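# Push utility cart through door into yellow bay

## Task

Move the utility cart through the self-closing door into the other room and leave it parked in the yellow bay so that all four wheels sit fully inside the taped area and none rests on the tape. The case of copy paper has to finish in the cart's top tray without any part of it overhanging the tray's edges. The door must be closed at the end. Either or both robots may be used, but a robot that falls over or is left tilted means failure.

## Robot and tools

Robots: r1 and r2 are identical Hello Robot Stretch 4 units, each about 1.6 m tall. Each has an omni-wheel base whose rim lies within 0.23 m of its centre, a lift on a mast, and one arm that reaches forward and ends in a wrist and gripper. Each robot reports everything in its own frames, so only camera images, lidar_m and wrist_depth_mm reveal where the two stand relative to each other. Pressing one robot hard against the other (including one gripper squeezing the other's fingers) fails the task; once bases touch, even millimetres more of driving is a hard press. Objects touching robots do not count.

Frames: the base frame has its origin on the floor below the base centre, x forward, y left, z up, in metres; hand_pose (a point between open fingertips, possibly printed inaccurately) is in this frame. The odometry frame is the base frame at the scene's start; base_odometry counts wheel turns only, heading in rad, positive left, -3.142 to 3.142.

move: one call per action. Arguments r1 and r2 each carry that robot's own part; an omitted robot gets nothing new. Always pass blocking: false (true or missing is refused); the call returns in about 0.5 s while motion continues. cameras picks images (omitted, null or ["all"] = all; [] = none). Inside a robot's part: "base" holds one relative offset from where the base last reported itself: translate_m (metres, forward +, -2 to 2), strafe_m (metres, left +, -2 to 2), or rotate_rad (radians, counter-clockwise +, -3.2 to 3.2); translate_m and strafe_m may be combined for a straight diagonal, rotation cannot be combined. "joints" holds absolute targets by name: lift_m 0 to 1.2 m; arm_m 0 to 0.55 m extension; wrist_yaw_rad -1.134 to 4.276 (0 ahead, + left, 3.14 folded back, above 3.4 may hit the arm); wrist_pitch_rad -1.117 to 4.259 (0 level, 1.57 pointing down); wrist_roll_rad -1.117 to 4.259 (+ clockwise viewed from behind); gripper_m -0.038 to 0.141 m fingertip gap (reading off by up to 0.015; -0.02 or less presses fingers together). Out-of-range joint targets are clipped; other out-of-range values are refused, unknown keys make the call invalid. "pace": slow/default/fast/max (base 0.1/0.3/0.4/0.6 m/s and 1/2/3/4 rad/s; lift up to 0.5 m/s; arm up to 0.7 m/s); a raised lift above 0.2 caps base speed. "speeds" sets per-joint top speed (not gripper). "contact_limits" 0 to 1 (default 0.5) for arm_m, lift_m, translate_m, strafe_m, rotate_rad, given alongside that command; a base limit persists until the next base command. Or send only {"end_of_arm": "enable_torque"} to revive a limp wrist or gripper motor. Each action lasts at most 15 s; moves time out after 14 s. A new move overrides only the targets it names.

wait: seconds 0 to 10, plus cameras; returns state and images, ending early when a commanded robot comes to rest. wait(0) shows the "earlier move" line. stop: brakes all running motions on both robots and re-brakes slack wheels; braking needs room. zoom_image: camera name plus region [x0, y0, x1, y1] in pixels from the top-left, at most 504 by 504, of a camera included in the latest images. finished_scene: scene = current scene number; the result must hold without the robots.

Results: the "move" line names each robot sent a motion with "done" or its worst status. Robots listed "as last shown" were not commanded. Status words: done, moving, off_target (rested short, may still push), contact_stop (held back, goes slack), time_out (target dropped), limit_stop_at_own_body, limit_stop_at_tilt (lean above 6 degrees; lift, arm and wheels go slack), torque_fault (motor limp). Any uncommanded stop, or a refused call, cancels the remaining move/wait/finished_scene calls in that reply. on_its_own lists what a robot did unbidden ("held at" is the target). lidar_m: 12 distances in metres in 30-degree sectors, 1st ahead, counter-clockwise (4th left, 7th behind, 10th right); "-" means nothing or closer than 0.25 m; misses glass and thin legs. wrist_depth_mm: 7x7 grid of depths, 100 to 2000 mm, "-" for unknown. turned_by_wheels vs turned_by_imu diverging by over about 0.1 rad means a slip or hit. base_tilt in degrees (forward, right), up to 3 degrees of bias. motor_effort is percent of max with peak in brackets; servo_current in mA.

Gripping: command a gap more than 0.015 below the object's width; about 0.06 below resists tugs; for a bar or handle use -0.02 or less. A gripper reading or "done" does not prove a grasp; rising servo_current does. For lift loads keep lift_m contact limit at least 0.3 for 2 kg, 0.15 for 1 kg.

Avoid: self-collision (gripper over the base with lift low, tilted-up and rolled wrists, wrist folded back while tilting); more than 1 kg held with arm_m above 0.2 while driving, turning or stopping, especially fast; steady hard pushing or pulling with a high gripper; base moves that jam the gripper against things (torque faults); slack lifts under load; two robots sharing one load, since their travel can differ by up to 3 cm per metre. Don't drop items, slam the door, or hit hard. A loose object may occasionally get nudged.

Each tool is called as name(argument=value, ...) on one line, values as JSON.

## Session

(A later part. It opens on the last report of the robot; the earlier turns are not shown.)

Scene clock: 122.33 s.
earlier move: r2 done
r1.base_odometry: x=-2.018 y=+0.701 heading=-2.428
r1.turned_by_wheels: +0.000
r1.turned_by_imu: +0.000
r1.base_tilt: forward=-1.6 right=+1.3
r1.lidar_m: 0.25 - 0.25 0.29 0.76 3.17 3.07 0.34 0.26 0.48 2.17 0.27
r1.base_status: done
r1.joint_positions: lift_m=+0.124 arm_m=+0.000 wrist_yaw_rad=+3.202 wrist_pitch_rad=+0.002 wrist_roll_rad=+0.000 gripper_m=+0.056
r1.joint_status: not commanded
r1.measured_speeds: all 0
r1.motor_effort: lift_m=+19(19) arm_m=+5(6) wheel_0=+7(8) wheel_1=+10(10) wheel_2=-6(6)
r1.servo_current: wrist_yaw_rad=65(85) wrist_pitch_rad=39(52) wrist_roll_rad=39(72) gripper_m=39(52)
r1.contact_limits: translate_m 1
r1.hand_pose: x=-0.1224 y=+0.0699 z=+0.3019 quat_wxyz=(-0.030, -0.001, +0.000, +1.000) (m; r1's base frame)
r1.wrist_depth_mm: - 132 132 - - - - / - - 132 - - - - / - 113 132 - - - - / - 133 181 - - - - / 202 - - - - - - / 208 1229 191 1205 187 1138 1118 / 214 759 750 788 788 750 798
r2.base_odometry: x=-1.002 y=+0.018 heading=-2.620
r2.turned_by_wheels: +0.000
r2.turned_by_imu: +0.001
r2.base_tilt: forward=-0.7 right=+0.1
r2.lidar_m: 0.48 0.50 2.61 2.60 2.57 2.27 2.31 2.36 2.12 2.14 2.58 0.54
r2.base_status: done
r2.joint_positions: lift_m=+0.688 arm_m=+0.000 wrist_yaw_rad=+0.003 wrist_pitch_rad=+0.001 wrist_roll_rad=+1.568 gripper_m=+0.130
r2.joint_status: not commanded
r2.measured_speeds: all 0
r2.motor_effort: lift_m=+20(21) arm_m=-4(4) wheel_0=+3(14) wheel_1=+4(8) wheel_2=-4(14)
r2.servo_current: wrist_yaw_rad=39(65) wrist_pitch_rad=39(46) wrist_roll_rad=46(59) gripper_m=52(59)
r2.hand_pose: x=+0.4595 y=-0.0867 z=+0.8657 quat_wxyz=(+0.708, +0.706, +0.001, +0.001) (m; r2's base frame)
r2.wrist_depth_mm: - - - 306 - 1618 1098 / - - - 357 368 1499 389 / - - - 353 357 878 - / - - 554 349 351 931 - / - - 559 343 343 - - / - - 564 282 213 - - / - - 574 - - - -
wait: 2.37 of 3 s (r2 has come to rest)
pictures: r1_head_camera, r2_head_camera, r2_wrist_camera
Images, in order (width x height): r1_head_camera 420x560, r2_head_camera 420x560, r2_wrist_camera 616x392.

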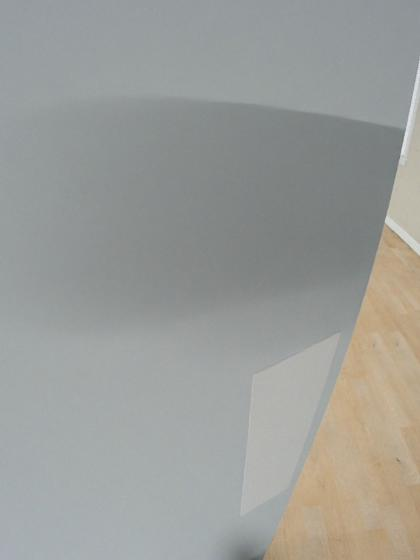

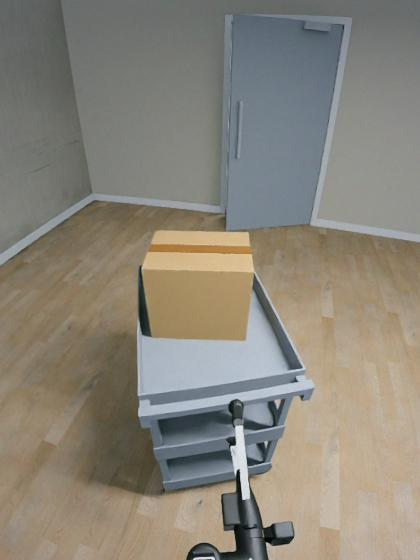

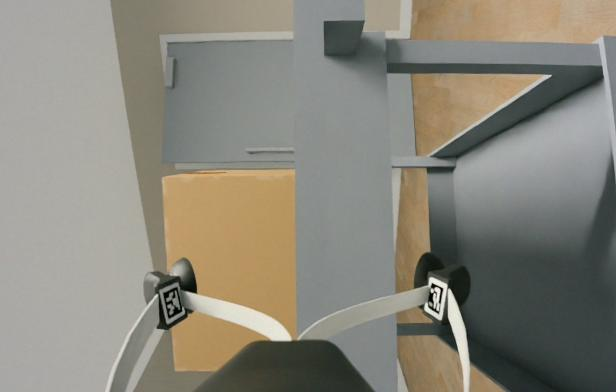

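move(r1={"base":{"translate_m":0.41,"strafe_m":0.61},"contact_limits":{"translate_m":1.0}}, r2={"base":{"translate_m":0.155,"strafe_m":0.02},"pace":"slow"}, blocking=false, cameras=[])

wait(seconds=3, cameras=["r2_head_camera","r2_wrist_camera","r1_head_right_camera"])

Scene clock: 130.03 s.
move: r1 moving; r2 moving
r1.base_odometry: x=-2.014 y=+0.670 heading=-2.429
r1.turned_by_wheels: -0.001
r1.turned_by_imu: -0.001
r1.base_tilt: forward=-1.6 right=+1.3
r1.lidar_m: 0.25 - 0.25 0.28 0.76 3.20 3.09 0.37 0.29 0.54 2.17 0.31
r1.base_status: translate_m moving; strafe_m moving
r1.joint_positions: lift_m=+0.124 arm_m=+0.000 wrist_yaw_rad=+3.202 wrist_pitch_rad=+0.002 wrist_roll_rad=+0.000 gripper_m=+0.056
r1.joint_status: not commanded
r1.measured_speeds: translate_m=+0.067 strafe_m=+0.102 rotate_rad=+0.000 lift_m=+0.000 arm_m=+0.000 wrist_yaw_rad=+0.000 wrist_pitch_rad=+0.000 wrist_roll_rad=+0.000
r1.motor_effort: lift_m=+19(19) arm_m=+6(6) wheel_0=-10(13) wheel_1=+17(20) wheel_2=-17(17)
r1.servo_current: wrist_yaw_rad=65(72) wrist_pitch_rad=46(46) wrist_roll_rad=39(59) gripper_m=39(52)
r1.contact_limits: translate_m 1
r1.hand_pose: x=-0.1224 y=+0.0699 z=+0.3019 quat_wxyz=(-0.030, -0.001, +0.000, +1.000) (m; r1's base frame)
r1.wrist_depth_mm: - 132 132 - - - - / - - 132 - - - - / - 113 132 - - - - / - 134 170 - - - - / 201 - - - - - - / 208 1205 191 1182 187 1138 1098 / 215 768 750 788 788 768 788
r2.base_odometry: x=-1.012 y=+0.011 heading=-2.620
r2.turned_by_wheels: +0.000
r2.turned_by_imu: +0.000
r2.base_tilt: forward=-0.7 right=+0.1
r2.lidar_m: 0.45 0.51 2.61 2.60 2.63 2.30 2.31 2.41 2.11 2.13 2.58 0.54
r2.base_status: translate_m moving; strafe_m moving
r2.joint_positions: lift_m=+0.688 arm_m=+0.000 wrist_yaw_rad=+0.003 wrist_pitch_rad=+0.001 wrist_roll_rad=+1.568 gripper_m=+0.130
r2.joint_status: not commanded
r2.measured_speeds: translate_m=+0.049 strafe_m=+0.006 rotate_rad=-0.002 lift_m=+0.000 arm_m=+0.000 wrist_yaw_rad=+0.000 wrist_pitch_rad=+0.000 wrist_roll_rad=+0.000
r2.motor_effort: lift_m=+20(20) arm_m=-4(4) wheel_0=+6(8) wheel_1=+7(7) wheel_2=-11(11)
r2.servo_current: wrist_yaw_rad=39(59) wrist_pitch_rad=39(46) wrist_roll_rad=59(65) gripper_m=46(59)
r2.hand_pose: x=+0.4595 y=-0.0867 z=+0.8657 quat_wxyz=(+0.708, +0.706, +0.001, +0.001) (m; r2's base frame)
r2.wrist_depth_mm: - - - 298 362 1397 1060 / - - - 351 351 1576 492 / - - - 343 345 878 - / - - 549 338 338 931 - / - - 549 330 332 - - / - - 554 270 213 - - / - - 569 - - - -
pictures: none
No camera images: "cameras" was empty.

Scene clock: 132.37 s.
earlier move: r1 moving; r2 done
r1.base_odometry: x=-1.939 y=+0.054 heading=-2.428
r1.turned_by_wheels: +0.001
r1.turned_by_imu: +0.006
r1.base_tilt: forward=-1.6 right=+1.3
r1.lidar_m: 1.81 0.27 0.25 - 0.25 0.27 3.52 3.57 0.90 1.90 2.72 2.07
r1.base_status: translate_m moving; strafe_m moving
r1.joint_positions: lift_m=+0.124 arm_m=+0.000 wrist_yaw_rad=+3.196 wrist_pitch_rad=+0.002 wrist_roll_rad=+0.000 gripper_m=+0.056
r1.joint_status: not commanded
r1.measured_speeds: translate_m=+0.115 strafe_m=+0.172 rotate_rad=+0.003 lift_m=+0.000 arm_m=+0.000 wrist_yaw_rad=+0.000 wrist_pitch_rad=+0.000 wrist_roll_rad=+0.000
r1.motor_effort: lift_m=+19(19) arm_m=+4(6) wheel_0=-8(20) wheel_1=+14(26) wheel_2=-4(17)
r1.servo_current: wrist_yaw_rad=33(78) wrist_pitch_rad=39(52) wrist_roll_rad=46(65) gripper_m=46(52)
r1.contact_limits: translate_m 1
r1.hand_pose: x=-0.1219 y=+0.0715 z=+0.3019 quat_wxyz=(-0.027, -0.001, +0.000, +1.000) (m; r1's base frame)
r1.wrist_depth_mm: - 134 139 - - 276 195 / - 117 134 - - 276 196 / - 121 151 - - 282 198 / 110 135 197 - - 283 199 / 210 - - - 1618 286 200 / 228 1205 193 1182 188 287 200 / 224 759 741 788 496 228 200
r2.base_odometry: x=-1.126 y=-0.076 heading=-2.620
r2.turned_by_wheels: +0.000
r2.turned_by_imu: +0.000
r2.base_tilt: forward=-0.7 right=+0.1
r2.lidar_m: 0.33 0.35 2.57 2.54 2.73 2.41 2.43 2.48 2.18 2.19 2.61 0.41
r2.base_status: done
r2.joint_positions: lift_m=+0.688 arm_m=+0.000 wrist_yaw_rad=-0.003 wrist_pitch_rad=+0.004 wrist_roll_rad=+1.568 gripper_m=+0.130
r2.joint_status: not commanded
r2.measured_speeds: all 0
r2.motor_effort: lift_m=+20(20) arm_m=+3(4) wheel_0=+2(9) wheel_1=+6(8) wheel_2=-12(15)
r2.servo_current: wrist_yaw_rad=46(65) wrist_pitch_rad=39(52) wrist_roll_rad=52(65) gripper_m=46(59)
r2.hand_pose: x=+0.4590 y=-0.0883 z=+0.8648 quat_wxyz=(+0.708, +0.706, +0.000, -0.003) (m; r2's base frame)
r2.wrist_depth_mm: - - - 154 218 1618 1160 / - - - 150 213 1537 535 / - - - 147 208 699 - / - 410 410 143 204 - - / - 410 413 141 200 212 - / - 208 413 138 197 188 - / - 421 418 - 193 - -
wait: 2.33 of 3 s (r2 has come to rest)
pictures: r1_head_right_camera, r2_head_camera, r2_wrist_camera
Images, in order (width x height): r1_head_right_camera 420x672, r2_head_camera 420x560, r2_wrist_camera 616x392.

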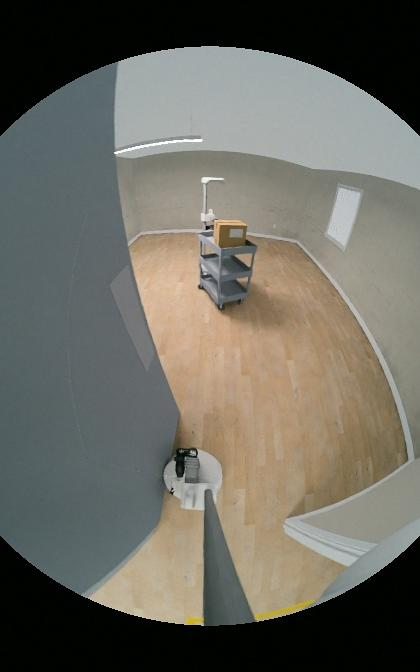

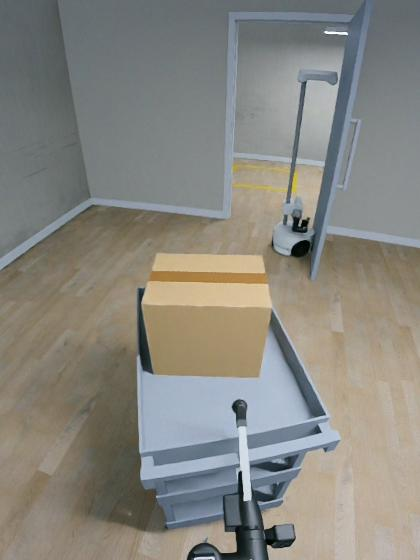

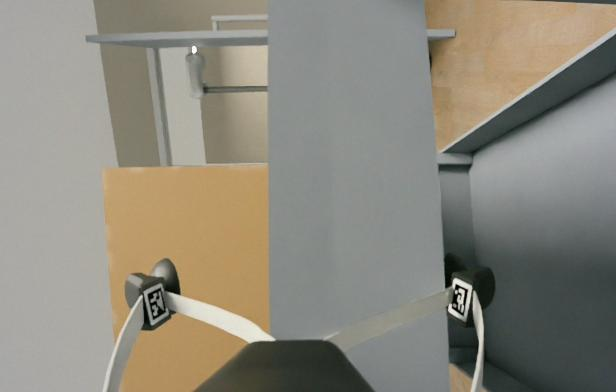

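move(r1={"base":{"translate_m":0.25,"strafe_m":0.03},"contact_limits":{"translate_m":0.6}}, r2={"base":{"translate_m":-0.045}}, blocking=false, cameras=[])

wait(seconds=1, cameras=["r2_wrist_camera"])

move(r2={"joints":{"gripper_m":-0.038}}, blocking=false, cameras=[])

wait(seconds=2, cameras=["r2_wrist_camera","r2_head_camera"])

Scene clock: 144.63 s.
earlier move: r1 done
move: r1 moving; r2 moving
r1.base_odometry: x=-1.951 y=-0.051 heading=-2.428
r1.turned_by_wheels: +0.000
r1.turned_by_imu: +0.001
r1.base_tilt: forward=-1.6 right=+1.3
r1.lidar_m: 1.75 0.31 0.25 - 0.25 0.25 0.55 3.67 1.00 2.20 2.78 1.92
r1.base_status: translate_m moving; strafe_m moving
r1.joint_positions: lift_m=+0.124 arm_m=+0.000 wrist_yaw_rad=+3.196 wrist_pitch_rad=+0.002 wrist_roll_rad=+0.000 gripper_m=+0.056
r1.joint_status: not commanded
r1.measured_speeds: translate_m=+0.122 strafe_m=+0.015 rotate_rad=-0.005 lift_m=+0.000 arm_m=+0.000 wrist_yaw_rad=+0.000 wrist_pitch_rad=+0.000 wrist_roll_rad=+0.000
r1.motor_effort: lift_m=+19(19) arm_m=+4(4) wheel_0=+3(5) wheel_1=+13(16) wheel_2=-8(8)
r1.servo_current: wrist_yaw_rad=59(72) wrist_pitch_rad=46(46) wrist_roll_rad=59(65) gripper_m=46(46)
r1.contact_limits: translate_m 0.6
r1.hand_pose: x=-0.1219 y=+0.0715 z=+0.3019 quat_wxyz=(-0.027, -0.001, +0.000, +1.000) (m; r1's base frame)
r1.wrist_depth_mm: - 135 - - 379 238 174 / - 120 142 - 387 229 175 / - 124 163 - 392 244 176 / 110 135 211 - 394 232 177 / 215 - - - 399 233 178 / 1025 1205 193 1182 191 233 178 / 759 741 750 788 364 207 179
r2.base_odometry: x=-1.100 y=-0.061 heading=-2.621
r2.turned_by_wheels: +0.000
r2.turned_by_imu: +0.000
r2.base_tilt: forward=-0.7 right=+0.1
r2.lidar_m: 0.36 0.36 2.57 2.56 2.70 2.42 2.39 2.45 2.18 2.20 2.63 0.45
r2.base_status: translate_m moving
r2.joint_positions: lift_m=+0.688 arm_m=+0.000 wrist_yaw_rad=-0.003 wrist_pitch_rad=+0.005 wrist_roll_rad=+1.568 gripper_m=+0.130
r2.joint_status: not commanded
r2.measured_speeds: translate_m=-0.100 strafe_m=-0.001 rotate_rad=-0.011 lift_m=+0.000 arm_m=+0.000 wrist_yaw_rad=+0.000 wrist_pitch_rad=+0.000 wrist_roll_rad=+0.000
r2.motor_effort: lift_m=+20(21) arm_m=+4(4) wheel_0=-4(11) wheel_1=-7(9) wheel_2=+6(13)
r2.servo_current: wrist_yaw_rad=46(52) wrist_pitch_rad=39(52) wrist_roll_rad=46(52) gripper_m=59(59)
r2.hand_pose: x=+0.4590 y=-0.0883 z=+0.8645 quat_wxyz=(+0.708, +0.706, +0.001, -0.003) (m; r2's base frame)
r2.wrist_depth_mm: - - - 178 243 1708 1160 / - - - 176 237 1708 530 / - - - 171 234 732 - / - 433 430 168 228 831 - / - 436 439 164 224 - - / - 442 442 160 219 189 - / - 449 452 - 216 - -
pictures: none
No camera images: "cameras" was empty.

Scene clock: 145.30 s.
earlier move: r1 moving; r2 done
r1.base_odometry: x=-2.040 y=-0.150 heading=-2.428
r1.turned_by_wheels: +0.000
r1.turned_by_imu: +0.000
r1.base_tilt: forward=-1.6 right=+1.3
r1.lidar_m: 1.63 0.32 0.25 - 0.25 0.26 0.54 3.79 1.10 2.68 2.82 1.75
r1.base_status: translate_m moving; strafe_m moving
r1.joint_positions: lift_m=+0.124 arm_m=+0.000 wrist_yaw_rad=+3.196 wrist_pitch_rad=+0.002 wrist_roll_rad=+0.000 gripper_m=+0.056
r1.joint_status: not commanded
r1.measured_speeds: translate_m=+0.209 strafe_m=+0.025 rotate_rad=-0.002 lift_m=+0.000 arm_m=+0.000 wrist_yaw_rad=-0.001 wrist_pitch_rad=+0.000 wrist_roll_rad=+0.000
r1.motor_effort: lift_m=+19(19) arm_m=+4(5) wheel_0=+0(5) wheel_1=+10(16) wheel_2=-1(10)
r1.servo_current: wrist_yaw_rad=39(72) wrist_pitch_rad=39(52) wrist_roll_rad=52(65) gripper_m=33(46)
r1.contact_limits: translate_m 0.6
r1.hand_pose: x=-0.1219 y=+0.0715 z=+0.3019 quat_wxyz=(-0.027, -0.001, +0.000, +1.000) (m; r1's base frame)
r1.wrist_depth_mm: - 135 - - 375 237 173 / - 122 144 - 384 229 174 / - 124 189 - 389 242 176 / 110 136 203 - 394 230 177 / 216 - - - 397 232 177 / 991 1205 192 1160 191 232 177 / 741 750 759 153 364 207 177
r2.base_odometry: x=-1.087 y=-0.054 heading=-2.620
r2.turned_by_wheels: +0.000
r2.turned_by_imu: +0.000
r2.base_tilt: forward=-0.7 right=+0.0
r2.lidar_m: 0.37 0.38 2.54 2.57 2.68 2.40 2.39 2.46 2.15 2.15 2.62 0.43
r2.base_status: done
r2.joint_positions: lift_m=+0.688 arm_m=+0.000 wrist_yaw_rad=-0.003 wrist_pitch_rad=+0.005 wrist_roll_rad=+1.568 gripper_m=+0.130
r2.joint_status: not commanded
r2.measured_speeds: all 0
r2.motor_effort: lift_m=+20(21) arm_m=+4(4) wheel_0=-2(11) wheel_1=-5(9) wheel_2=+4(13)
r2.servo_current: wrist_yaw_rad=46(59) wrist_pitch_rad=46(52) wrist_roll_rad=59(59) gripper_m=52(59)
r2.hand_pose: x=+0.4590 y=-0.0883 z=+0.8645 quat_wxyz=(+0.708, +0.706, +0.001, -0.003) (m; r2's base frame)
r2.wrist_depth_mm: - - - 196 259 1576 1160 / - - - 192 254 1708 539 / - - - 189 249 778 - / - 449 452 186 244 854 - / - - 452 181 240 - - / - - 455 177 219 - - / - - 469 - 233 - -
wait: 0.67 of 1 s (r2 has come to rest)
pictures: r2_wrist_camera
Images, in order (width x height): r2_wrist_camera 616x392.

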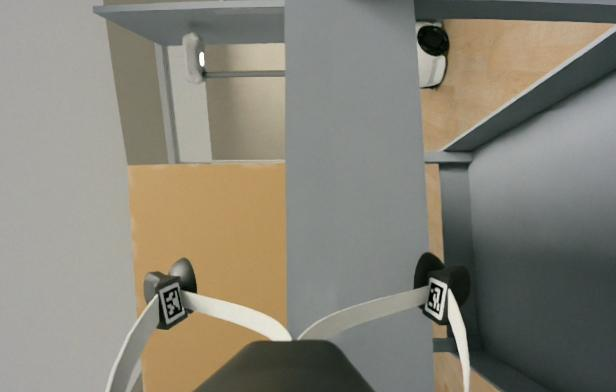

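Scene clock: 145.80 s.
earlier move: r1 moving
move: r2 moving
r1.base_odometry: x=-2.090 y=-0.204 heading=-2.428
r1.turned_by_wheels: +0.000
r1.turned_by_imu: +0.000
r1.base_tilt: forward=-1.6 right=+1.3
r1.lidar_m: 1.56 0.32 0.25 - 0.25 0.25 0.56 1.24 1.15 2.73 2.84 1.65
r1.base_status: translate_m moving; strafe_m moving
r1.joint_positions: lift_m=+0.124 arm_m=+0.000 wrist_yaw_rad=+3.196 wrist_pitch_rad=+0.002 wrist_roll_rad=+0.000 gripper_m=+0.056
r1.joint_status: not commanded
r1.measured_speeds: translate_m=+0.086 strafe_m=+0.009 rotate_rad=-0.002 lift_m=+0.000 arm_m=+0.000 wrist_yaw_rad=+0.000 wrist_pitch_rad=+0.000 wrist_roll_rad=+0.000
r1.motor_effort: lift_m=+19(19) arm_m=+4(4) wheel_0=-1(3) wheel_1=+6(10) wheel_2=+1(2)
r1.servo_current: wrist_yaw_rad=33(65) wrist_pitch_rad=39(46) wrist_roll_rad=52(65) gripper_m=46(46)
r1.contact_limits: translate_m 0.6
r1.hand_pose: x=-0.1219 y=+0.0715 z=+0.3019 quat_wxyz=(-0.027, -0.001, +0.000, +1.000) (m; r1's base frame)
r1.wrist_depth_mm: - 135 - - 377 236 173 / - 121 144 - 387 228 174 / - 124 189 - 389 243 176 / 110 135 204 - 394 231 177 / 216 - - - 397 233 177 / 1008 1205 194 1160 191 232 177 / 759 741 750 153 366 206 177
r2.base_odometry: x=-1.087 y=-0.054 heading=-2.620
r2.turned_by_wheels: +0.000
r2.turned_by_imu: +0.000
r2.base_tilt: forward=-0.7 right=+0.1
r2.lidar_m: 0.36 0.36 2.52 2.53 2.72 2.39 2.40 2.46 2.18 2.16 2.63 0.44
r2.base_status: not commanded
r2.joint_positions: lift_m=+0.688 arm_m=+0.000 wrist_yaw_rad=-0.003 wrist_pitch_rad=+0.005 wrist_roll_rad=+1.568 gripper_m=+0.117
r2.joint_status: gripper_m moving
r2.measured_speeds: all 0
r2.motor_effort: lift_m=+20(20) arm_m=+4(4) wheel_0=-3(3) wheel_1=-4(5) wheel_2=+4(4)
r2.servo_current: wrist_yaw_rad=52(59) wrist_pitch_rad=52(52) wrist_roll_rad=46(46) gripper_m=104(130)
r2.hand_pose: x=+0.4590 y=-0.0883 z=+0.8645 quat_wxyz=(+0.708, +0.706, +0.001, -0.003) (m; r2's base frame)
r2.wrist_depth_mm: - - - 196 259 1537 1160 / - - - 193 254 1708 535 / - - - 189 249 831 - / - 452 455 186 245 854 - / - 459 452 182 240 - - / - - 198 178 234 177 - / - 469 469 - 232 - -
pictures: none
No camera images: "cameras" was empty.

Scene clock: 146.43 s.
earlier move: r1 done; r2 moving
r1.base_odometry: x=-2.099 y=-0.214 heading=-2.428
r1.turned_by_wheels: +0.000
r1.turned_by_imu: +0.000
r1.base_tilt: forward=-1.6 right=+1.3
r1.lidar_m: 1.54 2.92 0.25 - 0.25 0.25 0.56 1.22 1.15 2.72 2.84 1.63
r1.base_status: done
r1.joint_positions: lift_m=+0.124 arm_m=+0.000 wrist_yaw_rad=+3.196 wrist_pitch_rad=+0.002 wrist_roll_rad=+0.000 gripper_m=+0.056
r1.joint_status: not commanded
r1.measured_speeds: all 0
r1.motor_effort: lift_m=+19(19) arm_m=+4(4) wheel_0=+0(3) wheel_1=+6(10) wheel_2=+1(2)
r1.servo_current: wrist_yaw_rad=65(65) wrist_pitch_rad=39(52) wrist_roll_rad=33(65) gripper_m=39(46)
r1.contact_limits: translate_m 0.6
r1.hand_pose: x=-0.1219 y=+0.0715 z=+0.3019 quat_wxyz=(-0.027, -0.001, +0.000, +1.000) (m; r1's base frame)
r1.wrist_depth_mm: - 135 - - 382 237 174 / - 121 144 - 384 227 174 / - 124 188 - 389 243 176 / 110 135 203 - 394 231 177 / 216 - - - 394 232 178 / 1025 1205 193 1205 191 232 178 / 750 750 750 154 364 206 177
r2.base_odometry: x=-1.087 y=-0.054 heading=-2.621
r2.turned_by_wheels: +0.000
r2.turned_by_imu: +0.000
r2.base_tilt: forward=-0.7 right=+0.1
r2.lidar_m: 0.39 0.39 2.56 2.57 2.71 2.40 2.39 2.45 2.14 2.18 2.61 0.45
r2.base_status: not commanded
r2.joint_positions: lift_m=+0.688 arm_m=+0.000 wrist_yaw_rad=-0.004 wrist_pitch_rad=+0.010 wrist_roll_rad=+1.568 gripper_m=+0.059
r2.joint_status: gripper_m moving
r2.measured_speeds: translate_m=-0.001 strafe_m=+0.000 rotate_rad=+0.000 lift_m=+0.000 arm_m=+0.000 wrist_yaw_rad=+0.000 wrist_pitch_rad=+0.000 wrist_roll_rad=+0.000
r2.motor_effort: lift_m=+20(20) arm_m=+4(4) wheel_0=-2(3) wheel_1=-4(5) wheel_2=+0(4)
r2.servo_current: wrist_yaw_rad=46(59) wrist_pitch_rad=52(52) wrist_roll_rad=46(52) gripper_m=169(247)
r2.hand_pose: x=+0.4589 y=-0.0886 z=+0.8632 quat_wxyz=(+0.708, +0.706, +0.002, -0.005) (m; r2's base frame)
r2.wrist_depth_mm: - - - 266 272 1336 1098 / - - - 200 264 1661 504 / - - - 195 258 788 - / - 449 449 249 253 854 - / - 455 455 187 247 - - / - 462 196 183 190 - - / - 469 469 - - - -
wait: 0.63 of 2 s (r1 has come to rest)
pictures: r2_head_camera, r2_wrist_camera
Images, in order (width x height): r2_head_camera 420x560, r2_wrist_camera 616x392.

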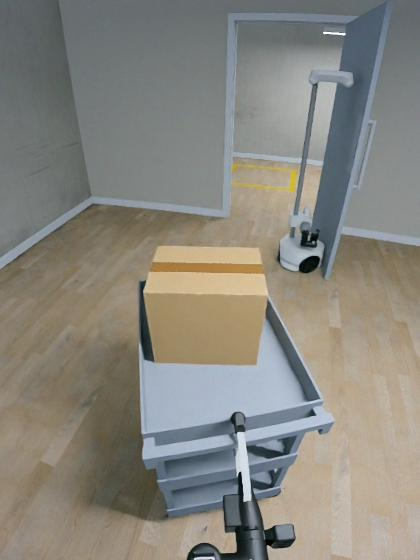

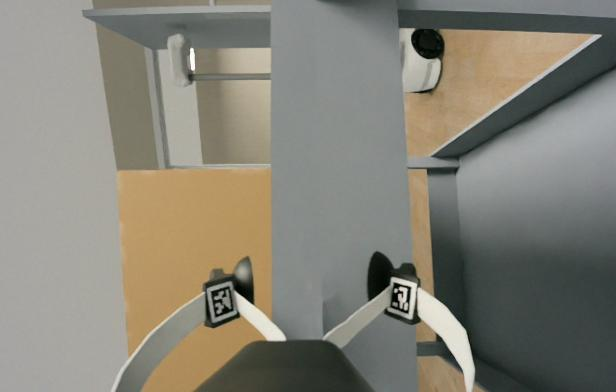

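move(r2={"base":{"translate_m":-1.25,"strafe_m":-0.15}}, blocking=false, cameras=[])

wait(seconds=7, cameras=["r2_head_camera","r2_wrist_camera"])

Scene clock: 160.60 s.
earlier move: r2 done
move: r2 moving
r1: as last shown
r1.lidar_m: 1.55 2.92 0.25 - 0.25 0.25 0.57 1.22 1.16 2.73 2.85 1.69
r1.motor_effort: lift_m=+19(19) arm_m=+4(4) wheel_0=+0(1) wheel_1=+6(6) wheel_2=+1(1)
r1.servo_current: wrist_yaw_rad=59(72) wrist_pitch_rad=39(52) wrist_roll_rad=59(65) gripper_m=39(46)
r1.contact_limits: translate_m 0.6
r1.wrist_depth_mm: - 135 - - 379 237 173 / - 122 144 - 384 229 174 / - 124 188 - 392 244 175 / 110 135 203 - 392 231 176 / 216 - - - 397 232 177 / 1008 1205 193 1182 191 232 178 / 750 750 759 153 366 206 177
r2.base_odometry: x=-1.062 y=-0.035 heading=-2.620
r2.turned_by_wheels: +0.001
r2.turned_by_imu: +0.002
r2.base_tilt: forward=-0.6 right=+0.0
r2.lidar_m: 0.38 0.40 2.55 2.56 2.69 2.37 2.35 2.45 2.15 2.18 2.58 0.44
r2.base_status: translate_m moving; strafe_m moving
r2.joint_positions: lift_m=+0.688 arm_m=+0.000 wrist_yaw_rad=+0.008 wrist_pitch_rad=+0.009 wrist_roll_rad=+1.569 gripper_m=-0.036
r2.joint_status: all done
r2.measured_speeds: translate_m=-0.121 strafe_m=-0.015 rotate_rad=+0.007 lift_m=+0.000 arm_m=+0.000 wrist_yaw_rad=+0.014 wrist_pitch_rad=+0.000 wrist_roll_rad=+0.000
r2.motor_effort: lift_m=+20(20) arm_m=-4(4) wheel_0=-3(9) wheel_1=-10(11) wheel_2=+21(21)
r2.servo_current: wrist_yaw_rad=52(59) wrist_pitch_rad=65(65) wrist_roll_rad=46(59) gripper_m=156(156)
r2.hand_pose: x=+0.4600 y=-0.0850 z=+0.8633 quat_wxyz=(+0.708, +0.706, +0.006, +0.000) (m; r2's base frame)
r2.wrist_depth_mm: - - - 179 241 1661 1160 / - - - 178 239 1661 521 / - - - 176 236 820 - / - 442 442 235 235 842 - / - 455 452 174 233 820 - / - - 183 171 181 - - / - 473 477 - 229 559 -
pictures: none
No camera images: "cameras" was empty.

Scene clock: 165.77 s.
earlier move: r2 done
r1.base_odometry: x=-2.099 y=-0.214 heading=-2.428
r1.turned_by_wheels: +0.000
r1.turned_by_imu: +0.000
r1.base_tilt: forward=-1.6 right=+1.3
r1.lidar_m: 2.69 2.91 0.25 - 0.25 0.25 0.55 1.22 1.13 2.73 2.80 3.86
r1.base_status: not commanded
r1.joint_positions: lift_m=+0.124 arm_m=+0.000 wrist_yaw_rad=+3.196 wrist_pitch_rad=+0.002 wrist_roll_rad=+0.000 gripper_m=+0.056
r1.joint_status: not commanded
r1.measured_speeds: all 0
r1.motor_effort: lift_m=+19(19) arm_m=+4(5) wheel_0=+0(1) wheel_1=+6(6) wheel_2=+1(1)
r1.servo_current: wrist_yaw_rad=59(72) wrist_pitch_rad=39(52) wrist_roll_rad=46(72) gripper_m=46(52)
r1.contact_limits: translate_m 0.6
r1.hand_pose: x=-0.1219 y=+0.0715 z=+0.3019 quat_wxyz=(-0.027, -0.001, +0.000, +1.000) (m; r1's base frame)
r1.wrist_depth_mm: - 135 - - 379 238 173 / - 121 144 - 389 227 174 / - 124 188 - 392 243 175 / 110 135 202 - 394 231 176 / 216 - - - 394 232 177 / 1008 1205 194 1182 191 233 177 / 759 750 741 153 364 206 178
r2.base_odometry: x=-0.078 y=+0.699 heading=-2.621
r2.turned_by_wheels: -0.001
r2.turned_by_imu: +0.003
r2.base_tilt: forward=-0.7 right=+0.1
r2.lidar_m: 0.33 0.34 3.09 2.30 1.41 1.24 1.25 1.52 1.63 1.64 1.96 0.45
r2.base_status: done
r2.joint_positions: lift_m=+0.688 arm_m=+0.000 wrist_yaw_rad=+0.008 wrist_pitch_rad=+0.008 wrist_roll_rad=+1.569 gripper_m=-0.036
r2.joint_status: all done
r2.measured_speeds: all 0
r2.motor_effort: lift_m=+20(21) arm_m=-4(5) wheel_0=-1(9) wheel_1=-4(11) wheel_2=+3(23)
r2.servo_current: wrist_yaw_rad=52(72) wrist_pitch_rad=59(65) wrist_roll_rad=39(59) gripper_m=130(163)
r2.hand_pose: x=+0.4600 y=-0.0852 z=+0.8637 quat_wxyz=(+0.708, +0.706, +0.006, +0.000) (m; r2's base frame)
r2.wrist_depth_mm: - - - 204 274 1397 1042 / - - - 197 260 1661 1182 / - - - 189 251 1708 - / - - 445 181 242 831 - / - 445 442 174 234 - - / - 445 185 168 179 768 - / - 158 439 - 220 - -
wait: 5.17 of 7 s (r2 has come to rest)
pictures: r2_head_camera, r2_wrist_camera
Images, in order (width x height): r2_head_camera 420x560, r2_wrist_camera 616x392.

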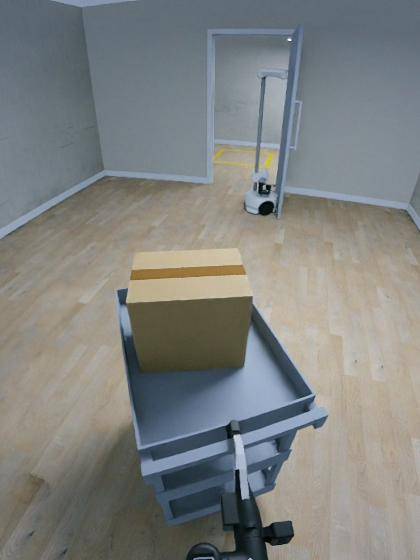

